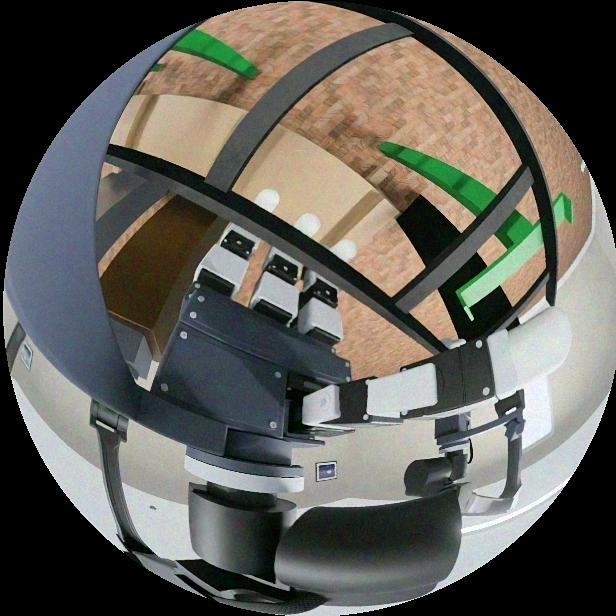

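>>> move --arm1 '{"target":[-0.785,-0.105,0.835,0,0.0,1,0.03],"speed":0.05}' --arm2 '{"target":[-0.442,-0.075,0.885,0,0,0.9987,0.05],"speed":0.06}' --arm3 '{"target":[0.466,-0.08,0.945,0.071,0,0.9965,0.05],"speed":0.06}' --arm4 '{"target":[0.80,-0.11,0.96,0.07,0.0,0.9975,0.03],"speed":0.05}' --cameras '["arm1_cam_wrist","arm4_cam_wrist"]'

Scene clock: 572.50 s.
Joint torques (N m): arm1=[1.14 -10.4 8.27 0.06 -1.62 0.42] | arm2=[-0.5 -18.55 15.42 0.06 1.06 -0.04] | arm3=[0.21 -20.54 15.46 0.23 -0.22 0.21] | arm4=[-3.49 -12.63 8.94 -1.73 1.19 -0.04]
Motor temperatures (°C): arm1=[24 29 25 25 29 22] | arm2=[26 31 35 21 29 22] | arm3=[21 31 31 23 25 22] | arm4=[22 25 29 22 24 23]
Heat: arm1: hottest joint2_rad 29 °C; arm2: hottest joint3_rad 35 °C; arm3: hottest joint2_rad 31 °C; arm4: hottest joint3_rad 29 °C.
move: arm1 off_target; arm2 off_target; arm3 off_target; arm4 off_target
Joint velocities: within noise
arm1.joint_positions: joint1_rad=-0.088 joint2_rad=+1.523 joint3_rad=+0.666 joint4_rad=-0.774 joint5_rad=-0.033 joint6_rad=-1.578 hand_index_mcp=+0.773 hand_index_abd=+0.001 hand_index_pip=+0.438 hand_index_dip=-0.778 hand_middle_mcp=+0.801 hand_middle_abd=-0.001 hand_middle_pip=+0.494 hand_middle_dip=-0.741 hand_ring_mcp=+0.799 hand_ring_abd=+0.000 hand_ring_pip=+0.446 hand_ring_dip=-0.778 hand_thumb_cmc=+0.877 hand_thumb_axl=+0.677 hand_thumb_mcp=-0.277 hand_thumb_ipl=-0.314 hand_current_limit=+0.750 hand_speed=-0.600
arm1.joint_status: not commanded
arm1.hand_state: goal,goal,goal,goal,blocked,goal,blocked,blocked,blocked,goal,goal,goal,goal,goal,goal,goal
arm1.index_mcp_current_ma: 20
arm1.index_abd_current_ma: 0
arm1.index_pip_current_ma: 2
arm1.index_dip_current_ma: 1
arm1.middle_mcp_current_ma: 81
arm1.middle_abd_current_ma: 0
arm1.middle_pip_current_ma: 108
arm1.middle_dip_current_ma: 59
arm1.ring_mcp_current_ma: 75
arm1.ring_abd_current_ma: 0
arm1.ring_pip_current_ma: 8
arm1.ring_dip_current_ma: 1
arm1.thumb_cmc_current_ma: -1
arm1.thumb_axl_current_ma: 0
arm1.thumb_mcp_current_ma: 0
arm1.thumb_ipl_current_ma: 1
arm1.hand_goal_index_mcp: 0.754
arm1.hand_goal_index_abd: 0.000
arm1.hand_goal_index_pip: 0.434
arm1.hand_goal_index_dip: -0.782
arm1.hand_goal_middle_mcp: 0.754
arm1.hand_goal_middle_abd: 0.000
arm1.hand_goal_middle_pip: 0.434
arm1.hand_goal_middle_dip: -0.782
arm1.hand_goal_ring_mcp: 0.754
arm1.hand_goal_ring_abd: 0.000
arm1.hand_goal_ring_pip: 0.434
arm1.hand_goal_ring_dip: -0.782
arm1.hand_goal_thumb_cmc: 0.880
arm1.hand_goal_thumb_axl: 0.678
arm1.hand_goal_thumb_mcp: -0.276
arm1.hand_goal_thumb_ipl: -0.316
arm1.hand: x=-0.8071 y=-0.1241 z=+0.8132 quat_wxyz=(-0.032, -0.002, +0.999, +0.012) (m; scene frame)
arm1.hand_target: x=-0.7865 y=-0.1056 z=+0.8353 quat_wxyz=(-0.001, -0.001, +1.000, +0.031) (m; scene frame)
arm1.hand_status: off_target (0.036 m and 4.2 deg from the pose sent, 0.072 m and 3.6 deg at the start)
arm2.joint_positions: joint1_rad=+0.557 joint2_rad=+1.910 joint3_rad=+1.281 joint4_rad=-0.972 joint5_rad=+0.032 joint6_rad=+0.431 hand_index_mcp=+0.790 hand_index_abd=-0.025 hand_index_pip=+0.493 hand_index_dip=-0.725 hand_middle_mcp=+0.775 hand_middle_abd=-0.003 hand_middle_pip=+0.464 hand_middle_dip=-0.761 hand_ring_mcp=+0.755 hand_ring_abd=-0.003 hand_ring_pip=+0.438 hand_ring_dip=-0.778 hand_thumb_cmc=-0.572 hand_thumb_axl=+0.678 hand_thumb_mcp=+0.692 hand_thumb_ipl=+0.397 hand_current_limit=+0.750 hand_speed=-0.600
arm2.joint_status: not commanded
arm2.hand_state: blocked,blocked,blocked,blocked,blocked,goal,blocked,blocked,goal,goal,goal,goal,goal,goal,goal,goal
arm2.index_mcp_current_ma: 87
arm2.index_abd_current_ma: -40
arm2.index_pip_current_ma: 154
arm2.index_dip_current_ma: 149
arm2.middle_mcp_current_ma: 42
arm2.middle_abd_current_ma: -2
arm2.middle_pip_current_ma: 61
arm2.middle_dip_current_ma: 37
arm2.ring_mcp_current_ma: 1
arm2.ring_abd_current_ma: -2
arm2.ring_pip_current_ma: 3
arm2.ring_dip_current_ma: 4
arm2.thumb_cmc_current_ma: 1
arm2.thumb_axl_current_ma: 0
arm2.thumb_mcp_current_ma: -13
arm2.thumb_ipl_current_ma: -4
arm2.hand_goal_index_mcp: 0.754
arm2.hand_goal_index_abd: 0.000
arm2.hand_goal_index_pip: 0.434
arm2.hand_goal_index_dip: -0.782
arm2.hand_goal_middle_mcp: 0.754
arm2.hand_goal_middle_abd: 0.000
arm2.hand_goal_middle_pip: 0.434
arm2.hand_goal_middle_dip: -0.782
arm2.hand_goal_ring_mcp: 0.754
arm2.hand_goal_ring_abd: 0.000
arm2.hand_goal_ring_pip: 0.434
arm2.hand_goal_ring_dip: -0.782
arm2.hand_goal_thumb_cmc: -0.574
arm2.hand_goal_thumb_axl: 0.678
arm2.hand_goal_thumb_mcp: 0.700
arm2.hand_goal_thumb_ipl: 0.400
arm2.hand: x=-0.4320 y=-0.1268 z=+0.8298 quat_wxyz=(+0.016, -0.003, +1.000, -0.010) (m; scene frame)
arm2.hand_target: x=-0.4398 y=-0.0806 z=+0.8875 quat_wxyz=(+0.000, +0.000, +0.999, +0.051) (m; scene frame)
arm2.hand_status: off_target (0.076 m and 7.1 deg from the pose sent, 0.114 m and 7.4 deg at the start)
arm3.joint_positions: joint1_rad=-0.528 joint2_rad=+1.897 joint3_rad=+1.245 joint4_rad=-0.897 joint5_rad=+0.083 joint6_rad=-0.455 hand_index_mcp=+0.766 hand_index_abd=+0.000 hand_index_pip=+0.449 hand_index_dip=-0.761 hand_middle_mcp=+0.776 hand_middle_abd=+0.001 hand_middle_pip=+0.462 hand_middle_dip=-0.747 hand_ring_mcp=+0.787 hand_ring_abd=+0.001 hand_ring_pip=+0.474 hand_ring_dip=-0.730 hand_thumb_cmc=-0.573 hand_thumb_axl=+0.677 hand_thumb_mcp=+0.347 hand_thumb_ipl=+0.171 hand_current_limit=+0.750 hand_speed=-0.600
arm3.joint_status: not commanded
arm3.hand_state: goal,goal,goal,blocked,blocked,goal,blocked,blocked,blocked,goal,blocked,blocked,goal,goal,goal,goal
arm3.index_mcp_current_ma: 5
arm3.index_abd_current_ma: 0
arm3.index_pip_current_ma: 7
arm3.index_dip_current_ma: 11
arm3.middle_mcp_current_ma: 14
arm3.middle_abd_current_ma: 0
arm3.middle_pip_current_ma: 19
arm3.middle_dip_current_ma: 29
arm3.ring_mcp_current_ma: 28
arm3.ring_abd_current_ma: 0
arm3.ring_pip_current_ma: 37
arm3.ring_dip_current_ma: 59
arm3.thumb_cmc_current_ma: 0
arm3.thumb_axl_current_ma: 0
arm3.thumb_mcp_current_ma: -1
arm3.thumb_ipl_current_ma: 0
arm3.hand_goal_index_mcp: 0.754
arm3.hand_goal_index_abd: 0.000
arm3.hand_goal_index_pip: 0.434
arm3.hand_goal_index_dip: -0.782
arm3.hand_goal_middle_mcp: 0.754
arm3.hand_goal_middle_abd: 0.000
arm3.hand_goal_middle_pip: 0.434
arm3.hand_goal_middle_dip: -0.782
arm3.hand_goal_ring_mcp: 0.754
arm3.hand_goal_ring_abd: 0.000
arm3.hand_goal_ring_pip: 0.434
arm3.hand_goal_ring_dip: -0.782
arm3.hand_goal_thumb_cmc: -0.574
arm3.hand_goal_thumb_axl: 0.678
arm3.hand_goal_thumb_mcp: 0.350
arm3.hand_goal_thumb_ipl: 0.170
arm3.hand: x=+0.4502 y=-0.1249 z=+0.8880 quat_wxyz=(+0.047, -0.004, +0.999, -0.004) (m; scene frame)
arm3.hand_target: x=+0.4635 y=-0.0847 z=+0.9470 quat_wxyz=(+0.071, +0.000, +0.996, +0.051) (m; scene frame)
arm3.hand_status: off_target (0.074 m and 6.7 deg from the pose sent, 0.112 m and 7.6 deg at the start)
arm4.joint_positions: joint1_rad=+0.154 joint2_rad=+1.508 joint3_rad=+0.931 joint4_rad=-1.180 joint5_rad=+0.003 joint6_rad=+1.782 hand_index_mcp=+0.785 hand_index_abd=-0.002 hand_index_pip=+0.463 hand_index_dip=-0.754 hand_middle_mcp=+0.781 hand_middle_abd=-0.002 hand_middle_pip=+0.442 hand_middle_dip=-0.778 hand_ring_mcp=+0.775 hand_ring_abd=-0.002 hand_ring_pip=+0.438 hand_ring_dip=-0.778 hand_thumb_cmc=+0.882 hand_thumb_axl=+0.679 hand_thumb_mcp=-0.277 hand_thumb_ipl=-0.318 hand_current_limit=+0.750 hand_speed=-0.600
arm4.joint_status: not commanded
arm4.hand_state: blocked,goal,blocked,blocked,blocked,goal,goal,goal,blocked,goal,goal,goal,goal,goal,goal,goal
arm4.index_mcp_current_ma: 141
arm4.index_abd_current_ma: -6
arm4.index_pip_current_ma: 120
arm4.index_dip_current_ma: 120
arm4.middle_mcp_current_ma: 121
arm4.middle_abd_current_ma: -7
arm4.middle_pip_current_ma: 29
arm4.middle_dip_current_ma: 14
arm4.ring_mcp_current_ma: 92
arm4.ring_abd_current_ma: -5
arm4.ring_pip_current_ma: 13
arm4.ring_dip_current_ma: 13
arm4.thumb_cmc_current_ma: 6
arm4.thumb_axl_current_ma: 6
arm4.thumb_mcp_current_ma: -5
arm4.thumb_ipl_current_ma: -8
arm4.hand_goal_index_mcp: 0.754
arm4.hand_goal_index_abd: 0.000
arm4.hand_goal_index_pip: 0.434
arm4.hand_goal_index_dip: -0.782
arm4.hand_goal_middle_mcp: 0.754
arm4.hand_goal_middle_abd: 0.000
arm4.hand_goal_middle_pip: 0.434
arm4.hand_goal_middle_dip: -0.782
arm4.hand_goal_ring_mcp: 0.754
arm4.hand_goal_ring_abd: 0.000
arm4.hand_goal_ring_pip: 0.434
arm4.hand_goal_ring_dip: -0.782
arm4.hand_goal_thumb_cmc: 0.880
arm4.hand_goal_thumb_axl: 0.678
arm4.hand_goal_thumb_mcp: -0.276
arm4.hand_goal_thumb_ipl: -0.316
arm4.hand: x=+0.8100 y=-0.1231 z=+0.9335 quat_wxyz=(-0.096, +0.007, -0.995, -0.024) (m; scene frame)
arm4.hand_target: x=+0.8011 y=-0.1104 z=+0.9588 quat_wxyz=(-0.070, +0.000, -0.997, -0.031) (m; scene frame)
arm4.hand_status: off_target (0.031 m and 3.2 deg from the pose sent, 0.073 m and 2.7 deg at the start)
pictures: arm1_cam_wrist, arm4_cam_wrist
camera_calibration:
arm1_cam_wrist: T_world_to_cam=[[0.815595, 0.578007, -0.0266878, 0.786462], [0.42961, -0.574013, 0.697097, -0.343299], [0.387608, -0.580014, -0.71648, 0.946511], [0, 0, 0, 1]] pos_world=[-0.860825, -0.102649, 0.938458]
arm4_cam_wrist: T_world_to_cam=[[0.745608, 0.650325, 0.145417, -0.621368], [0.32293, -0.543497, 0.774808, -1.095], [0.582911, -0.530743, -0.615245, 0.161152], [0, 0, 0, 1]] pos_world=[0.722968, -0.105506, 1.03792]

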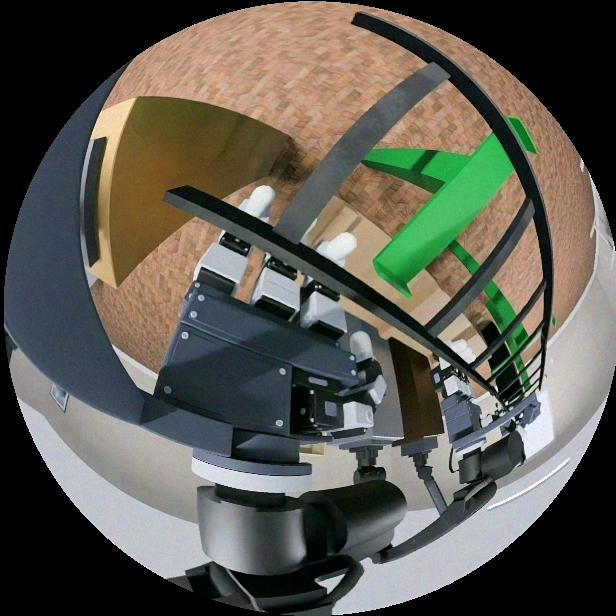

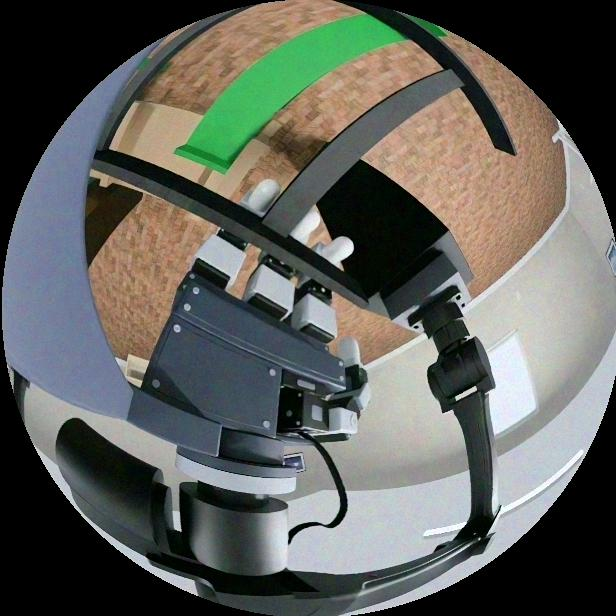

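>>> move --arm1 '{"target":[-0.785,-0.070,0.835,0,0.0,1,0.03],"speed":0.05}' --arm2 '{"target":[-0.442,-0.042,0.885,0,0,0.9987,0.05],"speed":0.06}' --arm3 '{"target":[0.466,-0.045,0.945,0.071,0,0.9965,0.05],"speed":0.06}' --arm4 '{"target":[0.80,-0.074,0.96,0.07,0.0,0.9975,0.03],"speed":0.05}' --cameras '["all"]'

Scene clock: 574.10 s.
Joint torques (N m): arm1=[1.08 -10.11 8.91 0.28 -1.55 0.39] | arm2=[-0.44 -19.55 15.58 0.23 0.97 -0.08] | arm3=[-0.03 -21.6 15.87 0.27 -0.06 0.23] | arm4=[-3.02 -13.16 8.75 -1.5 1.08 -0.01]
Motor temperatures (°C): arm1=[24 29 25 25 29 22] | arm2=[26 31 36 21 29 22] | arm3=[21 31 31 23 25 22] | arm4=[22 25 30 22 24 23]
Heat: arm1: hottest joint2_rad 29 °C; arm2: hottest joint3_rad 36 °C; arm3: hottest joint2_rad 31 °C; arm4: hottest joint3_rad 30 °C.
move: arm1 off_target; arm2 off_target; arm3 off_target; arm4 off_target
Joint velocities: within noise
arm1.joint_positions: joint1_rad=+0.019 joint2_rad=+1.523 joint3_rad=+0.666 joint4_rad=-0.775 joint5_rad=-0.033 joint6_rad=-1.467 hand_index_mcp=+0.774 hand_index_abd=+0.001 hand_index_pip=+0.438 hand_index_dip=-0.778 hand_middle_mcp=+0.801 hand_middle_abd=+0.000 hand_middle_pip=+0.494 hand_middle_dip=-0.744 hand_ring_mcp=+0.804 hand_ring_abd=+0.006 hand_ring_pip=+0.447 hand_ring_dip=-0.778 hand_thumb_cmc=+0.877 hand_thumb_axl=+0.677 hand_thumb_mcp=-0.277 hand_thumb_ipl=-0.314 hand_current_limit=+0.750 hand_speed=-0.600
arm1.joint_status: not commanded
arm1.hand_state: goal,goal,goal,goal,blocked,goal,blocked,blocked,blocked,goal,goal,goal,goal,goal,goal,goal
arm1.index_mcp_current_ma: 21
arm1.index_abd_current_ma: 0
arm1.index_pip_current_ma: 2
arm1.index_dip_current_ma: 1
arm1.middle_mcp_current_ma: 81
arm1.middle_abd_current_ma: 0
arm1.middle_pip_current_ma: 108
arm1.middle_dip_current_ma: 52
arm1.ring_mcp_current_ma: 90
arm1.ring_abd_current_ma: 2
arm1.ring_pip_current_ma: 9
arm1.ring_dip_current_ma: 1
arm1.thumb_cmc_current_ma: -1
arm1.thumb_axl_current_ma: 0
arm1.thumb_mcp_current_ma: 0
arm1.thumb_ipl_current_ma: 1
arm1.hand_goal_index_mcp: 0.754
arm1.hand_goal_index_abd: 0.000
arm1.hand_goal_index_pip: 0.434
arm1.hand_goal_index_dip: -0.782
arm1.hand_goal_middle_mcp: 0.754
arm1.hand_goal_middle_abd: 0.000
arm1.hand_goal_middle_pip: 0.434
arm1.hand_goal_middle_dip: -0.782
arm1.hand_goal_ring_mcp: 0.754
arm1.hand_goal_ring_abd: 0.000
arm1.hand_goal_ring_pip: 0.434
arm1.hand_goal_ring_dip: -0.782
arm1.hand_goal_thumb_cmc: 0.880
arm1.hand_goal_thumb_axl: 0.678
arm1.hand_goal_thumb_mcp: -0.276
arm1.hand_goal_thumb_ipl: -0.316
arm1.hand: x=-0.8094 y=-0.0913 z=+0.8123 quat_wxyz=(-0.034, -0.001, +0.999, +0.009) (m; scene frame)
arm1.hand_target: x=-0.7867 y=-0.0707 z=+0.8356 quat_wxyz=(-0.001, -0.001, +1.000, +0.031) (m; scene frame)
arm1.hand_status: off_target (0.040 m and 4.6 deg from the pose sent, 0.062 m and 4.2 deg at the start)
arm2.joint_positions: joint1_rad=+0.533 joint2_rad=+1.975 joint3_rad=+1.391 joint4_rad=-1.012 joint5_rad=+0.032 joint6_rad=+0.413 hand_index_mcp=+0.792 hand_index_abd=-0.025 hand_index_pip=+0.493 hand_index_dip=-0.737 hand_middle_mcp=+0.775 hand_middle_abd=-0.002 hand_middle_pip=+0.454 hand_middle_dip=-0.768 hand_ring_mcp=+0.755 hand_ring_abd=-0.003 hand_ring_pip=+0.438 hand_ring_dip=-0.778 hand_thumb_cmc=-0.572 hand_thumb_axl=+0.678 hand_thumb_mcp=+0.692 hand_thumb_ipl=+0.397 hand_current_limit=+0.750 hand_speed=-0.600
arm2.joint_status: not commanded
arm2.hand_state: blocked,blocked,blocked,blocked,blocked,goal,blocked,goal,goal,goal,goal,goal,goal,goal,goal,goal
arm2.index_mcp_current_ma: 92
arm2.index_abd_current_ma: -39
arm2.index_pip_current_ma: 154
arm2.index_dip_current_ma: 108
arm2.middle_mcp_current_ma: 42
arm2.middle_abd_current_ma: -1
arm2.middle_pip_current_ma: 36
arm2.middle_dip_current_ma: 22
arm2.ring_mcp_current_ma: 1
arm2.ring_abd_current_ma: -2
arm2.ring_pip_current_ma: 3
arm2.ring_dip_current_ma: 4
arm2.thumb_cmc_current_ma: 1
arm2.thumb_axl_current_ma: 0
arm2.thumb_mcp_current_ma: -13
arm2.thumb_ipl_current_ma: -4
arm2.hand_goal_index_mcp: 0.754
arm2.hand_goal_index_abd: 0.000
arm2.hand_goal_index_pip: 0.434
arm2.hand_goal_index_dip: -0.782
arm2.hand_goal_middle_mcp: 0.754
arm2.hand_goal_middle_abd: 0.000
arm2.hand_goal_middle_pip: 0.434
arm2.hand_goal_middle_dip: -0.782
arm2.hand_goal_ring_mcp: 0.754
arm2.hand_goal_ring_abd: 0.000
arm2.hand_goal_ring_pip: 0.434
arm2.hand_goal_ring_dip: -0.782
arm2.hand_goal_thumb_cmc: -0.574
arm2.hand_goal_thumb_axl: 0.678
arm2.hand_goal_thumb_mcp: 0.700
arm2.hand_goal_thumb_ipl: 0.400
arm2.hand: x=-0.4329 y=-0.0923 z=+0.8308 quat_wxyz=(+0.015, +0.000, +1.000, -0.009) (m; scene frame)
arm2.hand_target: x=-0.4397 y=-0.0475 z=+0.8876 quat_wxyz=(+0.001, +0.001, +0.999, +0.051) (m; scene frame)
arm2.hand_status: off_target (0.074 m and 6.9 deg from the pose sent, 0.102 m and 7.1 deg at the start)
arm3.joint_positions: joint1_rad=-0.499 joint2_rad=+1.964 joint3_rad=+1.356 joint4_rad=-0.944 joint5_rad=+0.083 joint6_rad=-0.431 hand_index_mcp=+0.766 hand_index_abd=+0.000 hand_index_pip=+0.449 hand_index_dip=-0.762 hand_middle_mcp=+0.776 hand_middle_abd=+0.000 hand_middle_pip=+0.462 hand_middle_dip=-0.747 hand_ring_mcp=+0.786 hand_ring_abd=-0.001 hand_ring_pip=+0.474 hand_ring_dip=-0.730 hand_thumb_cmc=-0.573 hand_thumb_axl=+0.677 hand_thumb_mcp=+0.347 hand_thumb_ipl=+0.171 hand_current_limit=+0.750 hand_speed=-0.600
arm3.joint_status: not commanded
arm3.hand_state: goal,goal,goal,blocked,blocked,goal,blocked,blocked,blocked,goal,blocked,blocked,goal,goal,goal,goal
arm3.index_mcp_current_ma: 5
arm3.index_abd_current_ma: 0
arm3.index_pip_current_ma: 7
arm3.index_dip_current_ma: 11
arm3.middle_mcp_current_ma: 14
arm3.middle_abd_current_ma: 0
arm3.middle_pip_current_ma: 19
arm3.middle_dip_current_ma: 29
arm3.ring_mcp_current_ma: 28
arm3.ring_abd_current_ma: 0
arm3.ring_pip_current_ma: 37
arm3.ring_dip_current_ma: 59
arm3.thumb_cmc_current_ma: 0
arm3.thumb_axl_current_ma: 0
arm3.thumb_mcp_current_ma: -1
arm3.thumb_ipl_current_ma: 0
arm3.hand_goal_index_mcp: 0.754
arm3.hand_goal_index_abd: 0.000
arm3.hand_goal_index_pip: 0.434
arm3.hand_goal_index_dip: -0.782
arm3.hand_goal_middle_mcp: 0.754
arm3.hand_goal_middle_abd: 0.000
arm3.hand_goal_middle_pip: 0.434
arm3.hand_goal_middle_dip: -0.782
arm3.hand_goal_ring_mcp: 0.754
arm3.hand_goal_ring_abd: 0.000
arm3.hand_goal_ring_pip: 0.434
arm3.hand_goal_ring_dip: -0.782
arm3.hand_goal_thumb_cmc: -0.574
arm3.hand_goal_thumb_axl: 0.678
arm3.hand_goal_thumb_mcp: 0.350
arm3.hand_goal_thumb_ipl: 0.170
arm3.hand: x=+0.4492 y=-0.0896 z=+0.8886 quat_wxyz=(+0.047, -0.006, +0.999, -0.004) (m; scene frame)
arm3.hand_target: x=+0.4635 y=-0.0500 z=+0.9473 quat_wxyz=(+0.071, +0.000, +0.996, +0.051) (m; scene frame)
arm3.hand_status: off_target (0.074 m and 6.8 deg from the pose sent, 0.099 m and 6.7 deg at the start)
arm4.joint_positions: joint1_rad=+0.053 joint2_rad=+1.498 joint3_rad=+0.918 joint4_rad=-1.180 joint5_rad=+0.019 joint6_rad=+1.680 hand_index_mcp=+0.787 hand_index_abd=-0.008 hand_index_pip=+0.466 hand_index_dip=-0.748 hand_middle_mcp=+0.784 hand_middle_abd=-0.006 hand_middle_pip=+0.442 hand_middle_dip=-0.778 hand_ring_mcp=+0.778 hand_ring_abd=-0.004 hand_ring_pip=+0.438 hand_ring_dip=-0.778 hand_thumb_cmc=+0.882 hand_thumb_axl=+0.679 hand_thumb_mcp=-0.277 hand_thumb_ipl=-0.318 hand_current_limit=+0.750 hand_speed=-0.600
arm4.joint_status: not commanded
arm4.hand_state: blocked,goal,blocked,blocked,blocked,goal,goal,goal,blocked,goal,goal,goal,goal,goal,goal,goal
arm4.index_mcp_current_ma: 149
arm4.index_abd_current_ma: -27
arm4.index_pip_current_ma: 134
arm4.index_dip_current_ma: 147
arm4.middle_mcp_current_ma: 132
arm4.middle_abd_current_ma: -19
arm4.middle_pip_current_ma: 31
arm4.middle_dip_current_ma: 14
arm4.ring_mcp_current_ma: 103
arm4.ring_abd_current_ma: -13
arm4.ring_pip_current_ma: 13
arm4.ring_dip_current_ma: 13
arm4.thumb_cmc_current_ma: 6
arm4.thumb_axl_current_ma: 6
arm4.thumb_mcp_current_ma: -5
arm4.thumb_ipl_current_ma: -8
arm4.hand_goal_index_mcp: 0.754
arm4.hand_goal_index_abd: 0.000
arm4.hand_goal_index_pip: 0.434
arm4.hand_goal_index_dip: -0.782
arm4.hand_goal_middle_mcp: 0.754
arm4.hand_goal_middle_abd: 0.000
arm4.hand_goal_middle_pip: 0.434
arm4.hand_goal_middle_dip: -0.782
arm4.hand_goal_ring_mcp: 0.754
arm4.hand_goal_ring_abd: 0.000
arm4.hand_goal_ring_pip: 0.434
arm4.hand_goal_ring_dip: -0.782
arm4.hand_goal_thumb_cmc: 0.880
arm4.hand_goal_thumb_axl: 0.678
arm4.hand_goal_thumb_mcp: -0.276
arm4.hand_goal_thumb_ipl: -0.316
arm4.hand: x=+0.8088 y=-0.0855 z=+0.9330 quat_wxyz=(-0.099, +0.008, -0.995, -0.023) (m; scene frame)
arm4.hand_target: x=+0.8009 y=-0.0743 z=+0.9589 quat_wxyz=(-0.070, +0.000, -0.997, -0.030) (m; scene frame)
arm4.hand_status: off_target (0.031 m and 3.5 deg from the pose sent, 0.057 m and 3.2 deg at the start)
pictures: arm1_cam_wrist, arm2_cam_wrist, arm3_cam_wrist, arm4_cam_wrist, cam_high, cam_low
camera_calibration:
arm1_cam_wrist: T_world_to_cam=[[0.817098, 0.575507, -0.0337855, 0.77605], [0.430855, -0.570683, 0.69906, -0.323251], [0.383033, -0.585757, -0.714264, 0.95969], [0, 0, 0, 1]] pos_world=[-0.862429, -0.0689505, 0.937663]
arm2_cam_wrist: T_world_to_cam=[[0.793656, 0.606255, 0.0506517, 0.389242], [0.403034, -0.586327, 0.702698, -0.501742], [0.455712, -0.537286, -0.709683, 0.864654], [0, 0, 0, 1]] pos_world=[-0.500738, -0.0655985, 0.946488]
arm3_cam_wrist: T_world_to_cam=[[0.781147, 0.620872, 0.0657746, -0.31877], [0.370315, -0.545557, 0.75182, -0.927082], [0.502668, -0.562925, -0.656079, 0.435591], [0, 0, 0, 1]] pos_world=[0.373361, -0.0626556, 1.00375]
arm4_cam_wrist: T_world_to_cam=[[0.74392, 0.651772, 0.147569, -0.645472], [0.319821, -0.54113, 0.777749, -1.07386], [0.586769, -0.531387, -0.611007, 0.174427], [0, 0, 0, 1]] pos_world=[0.721275, -0.0677088, 1.03702]

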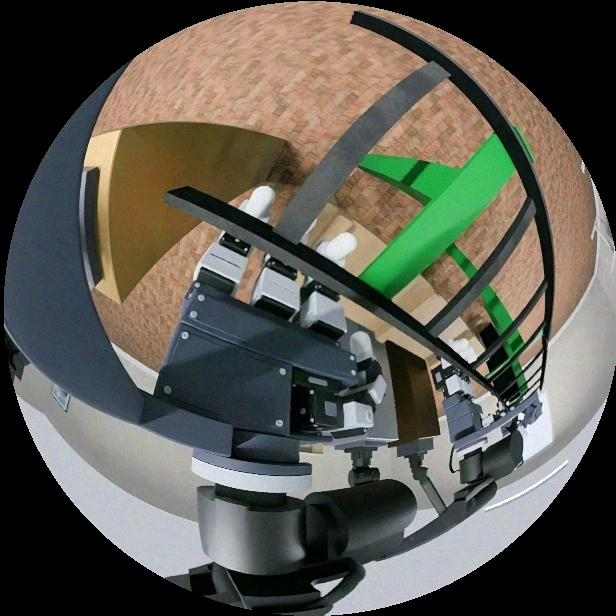

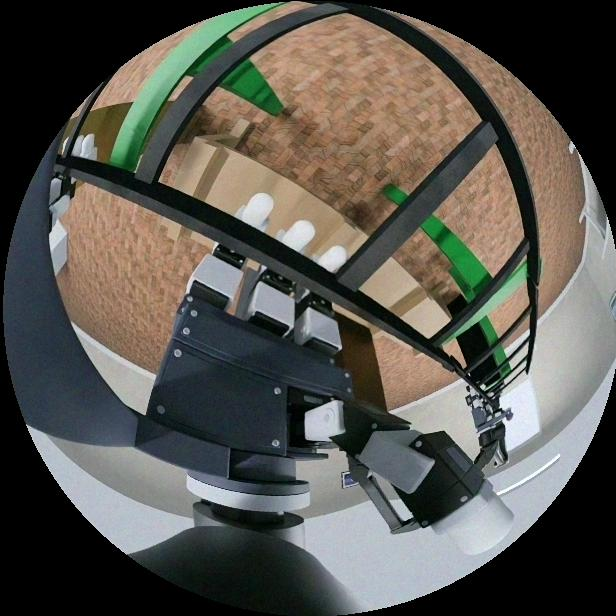

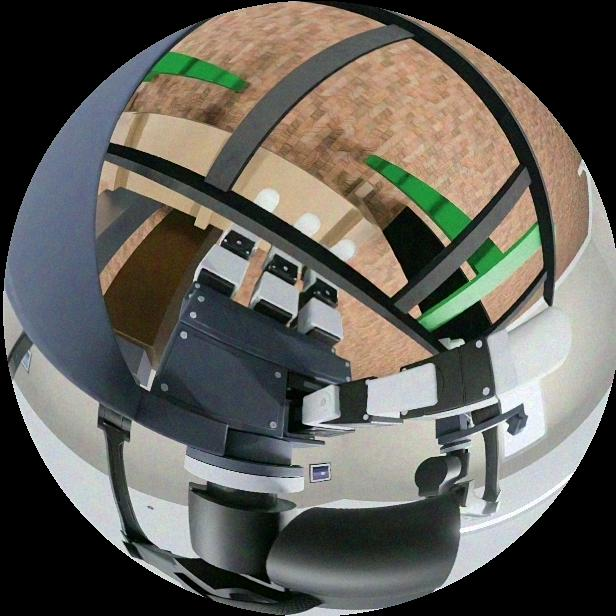

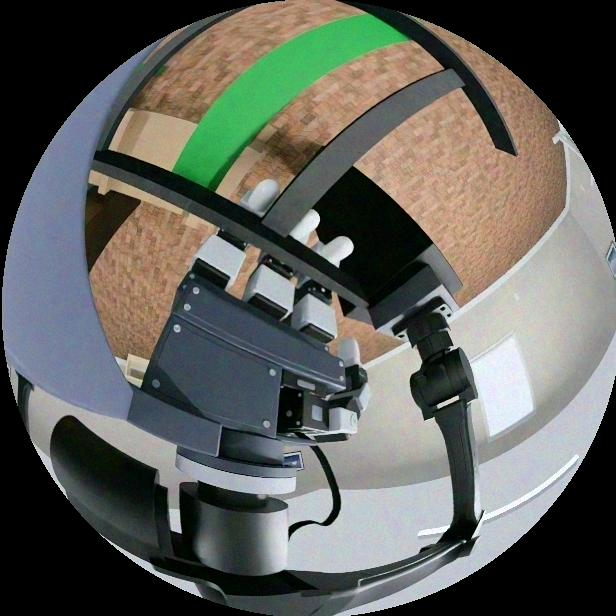

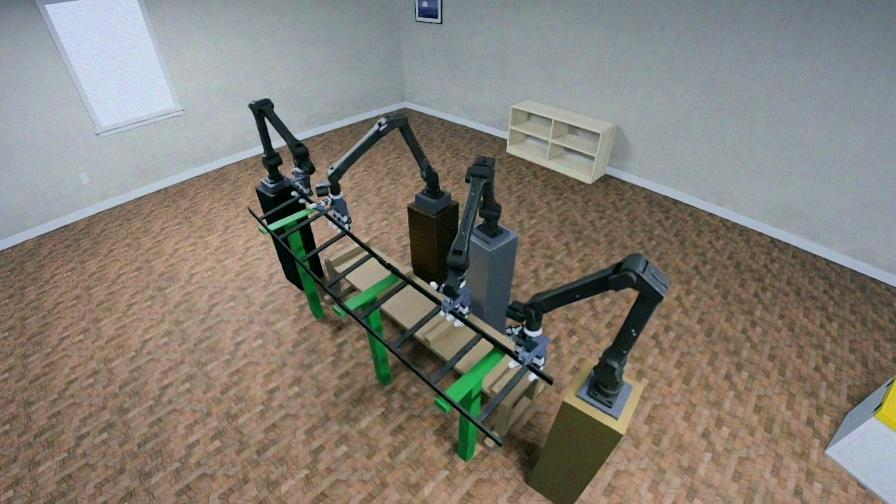

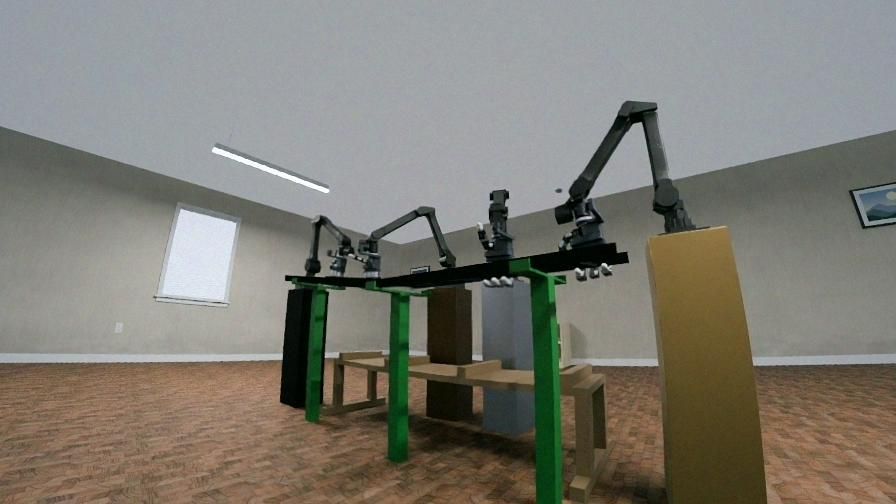

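>>> zoom_image --camera "arm1_cam_wrist" --region '[320, 80, 580, 340]'

>>> zoom_image --camera "cam_high" --region '[400, 300, 580, 480]'

>>> zoom_image --camera "cam_high" --region '[230, 160, 430, 360]'

>>> zoom_image --camera "arm4_cam_wrist" --region '[90, 0, 500, 250]'

Scaled by 1.938 from the camera's 616x616 image, which has a finer 880x880 frame.

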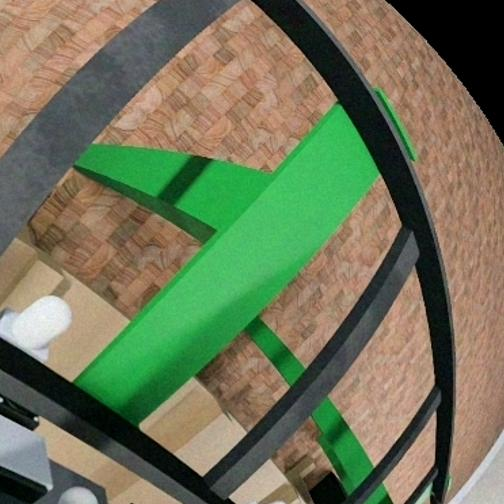

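Scaled by 2.800 from the camera's 896x504 image, which has a finer 1280x720 frame.

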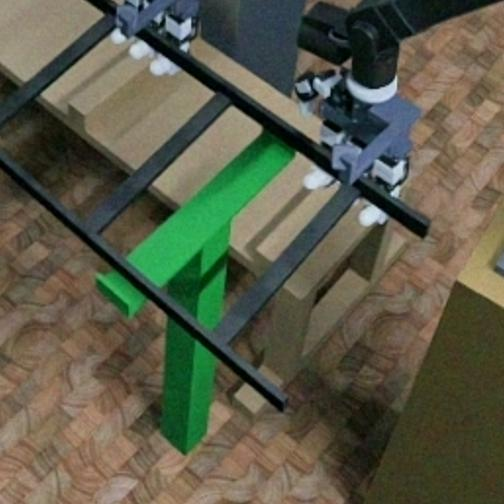

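Scaled by 2.520 from the camera's 896x504 image, which has a finer 1280x720 frame.

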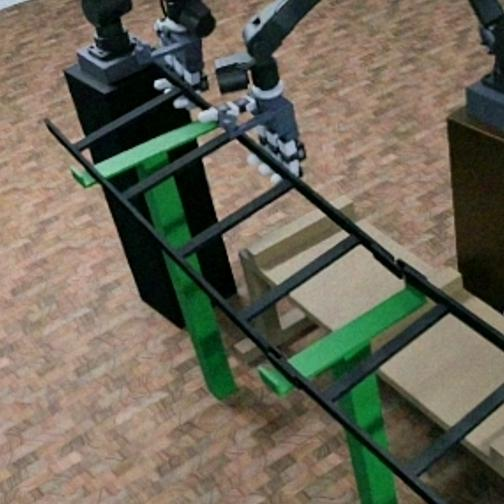

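Scaled by 1.229 from the camera's 616x616 image, which has a finer 880x880 frame.

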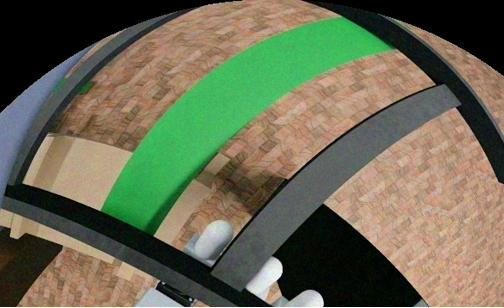

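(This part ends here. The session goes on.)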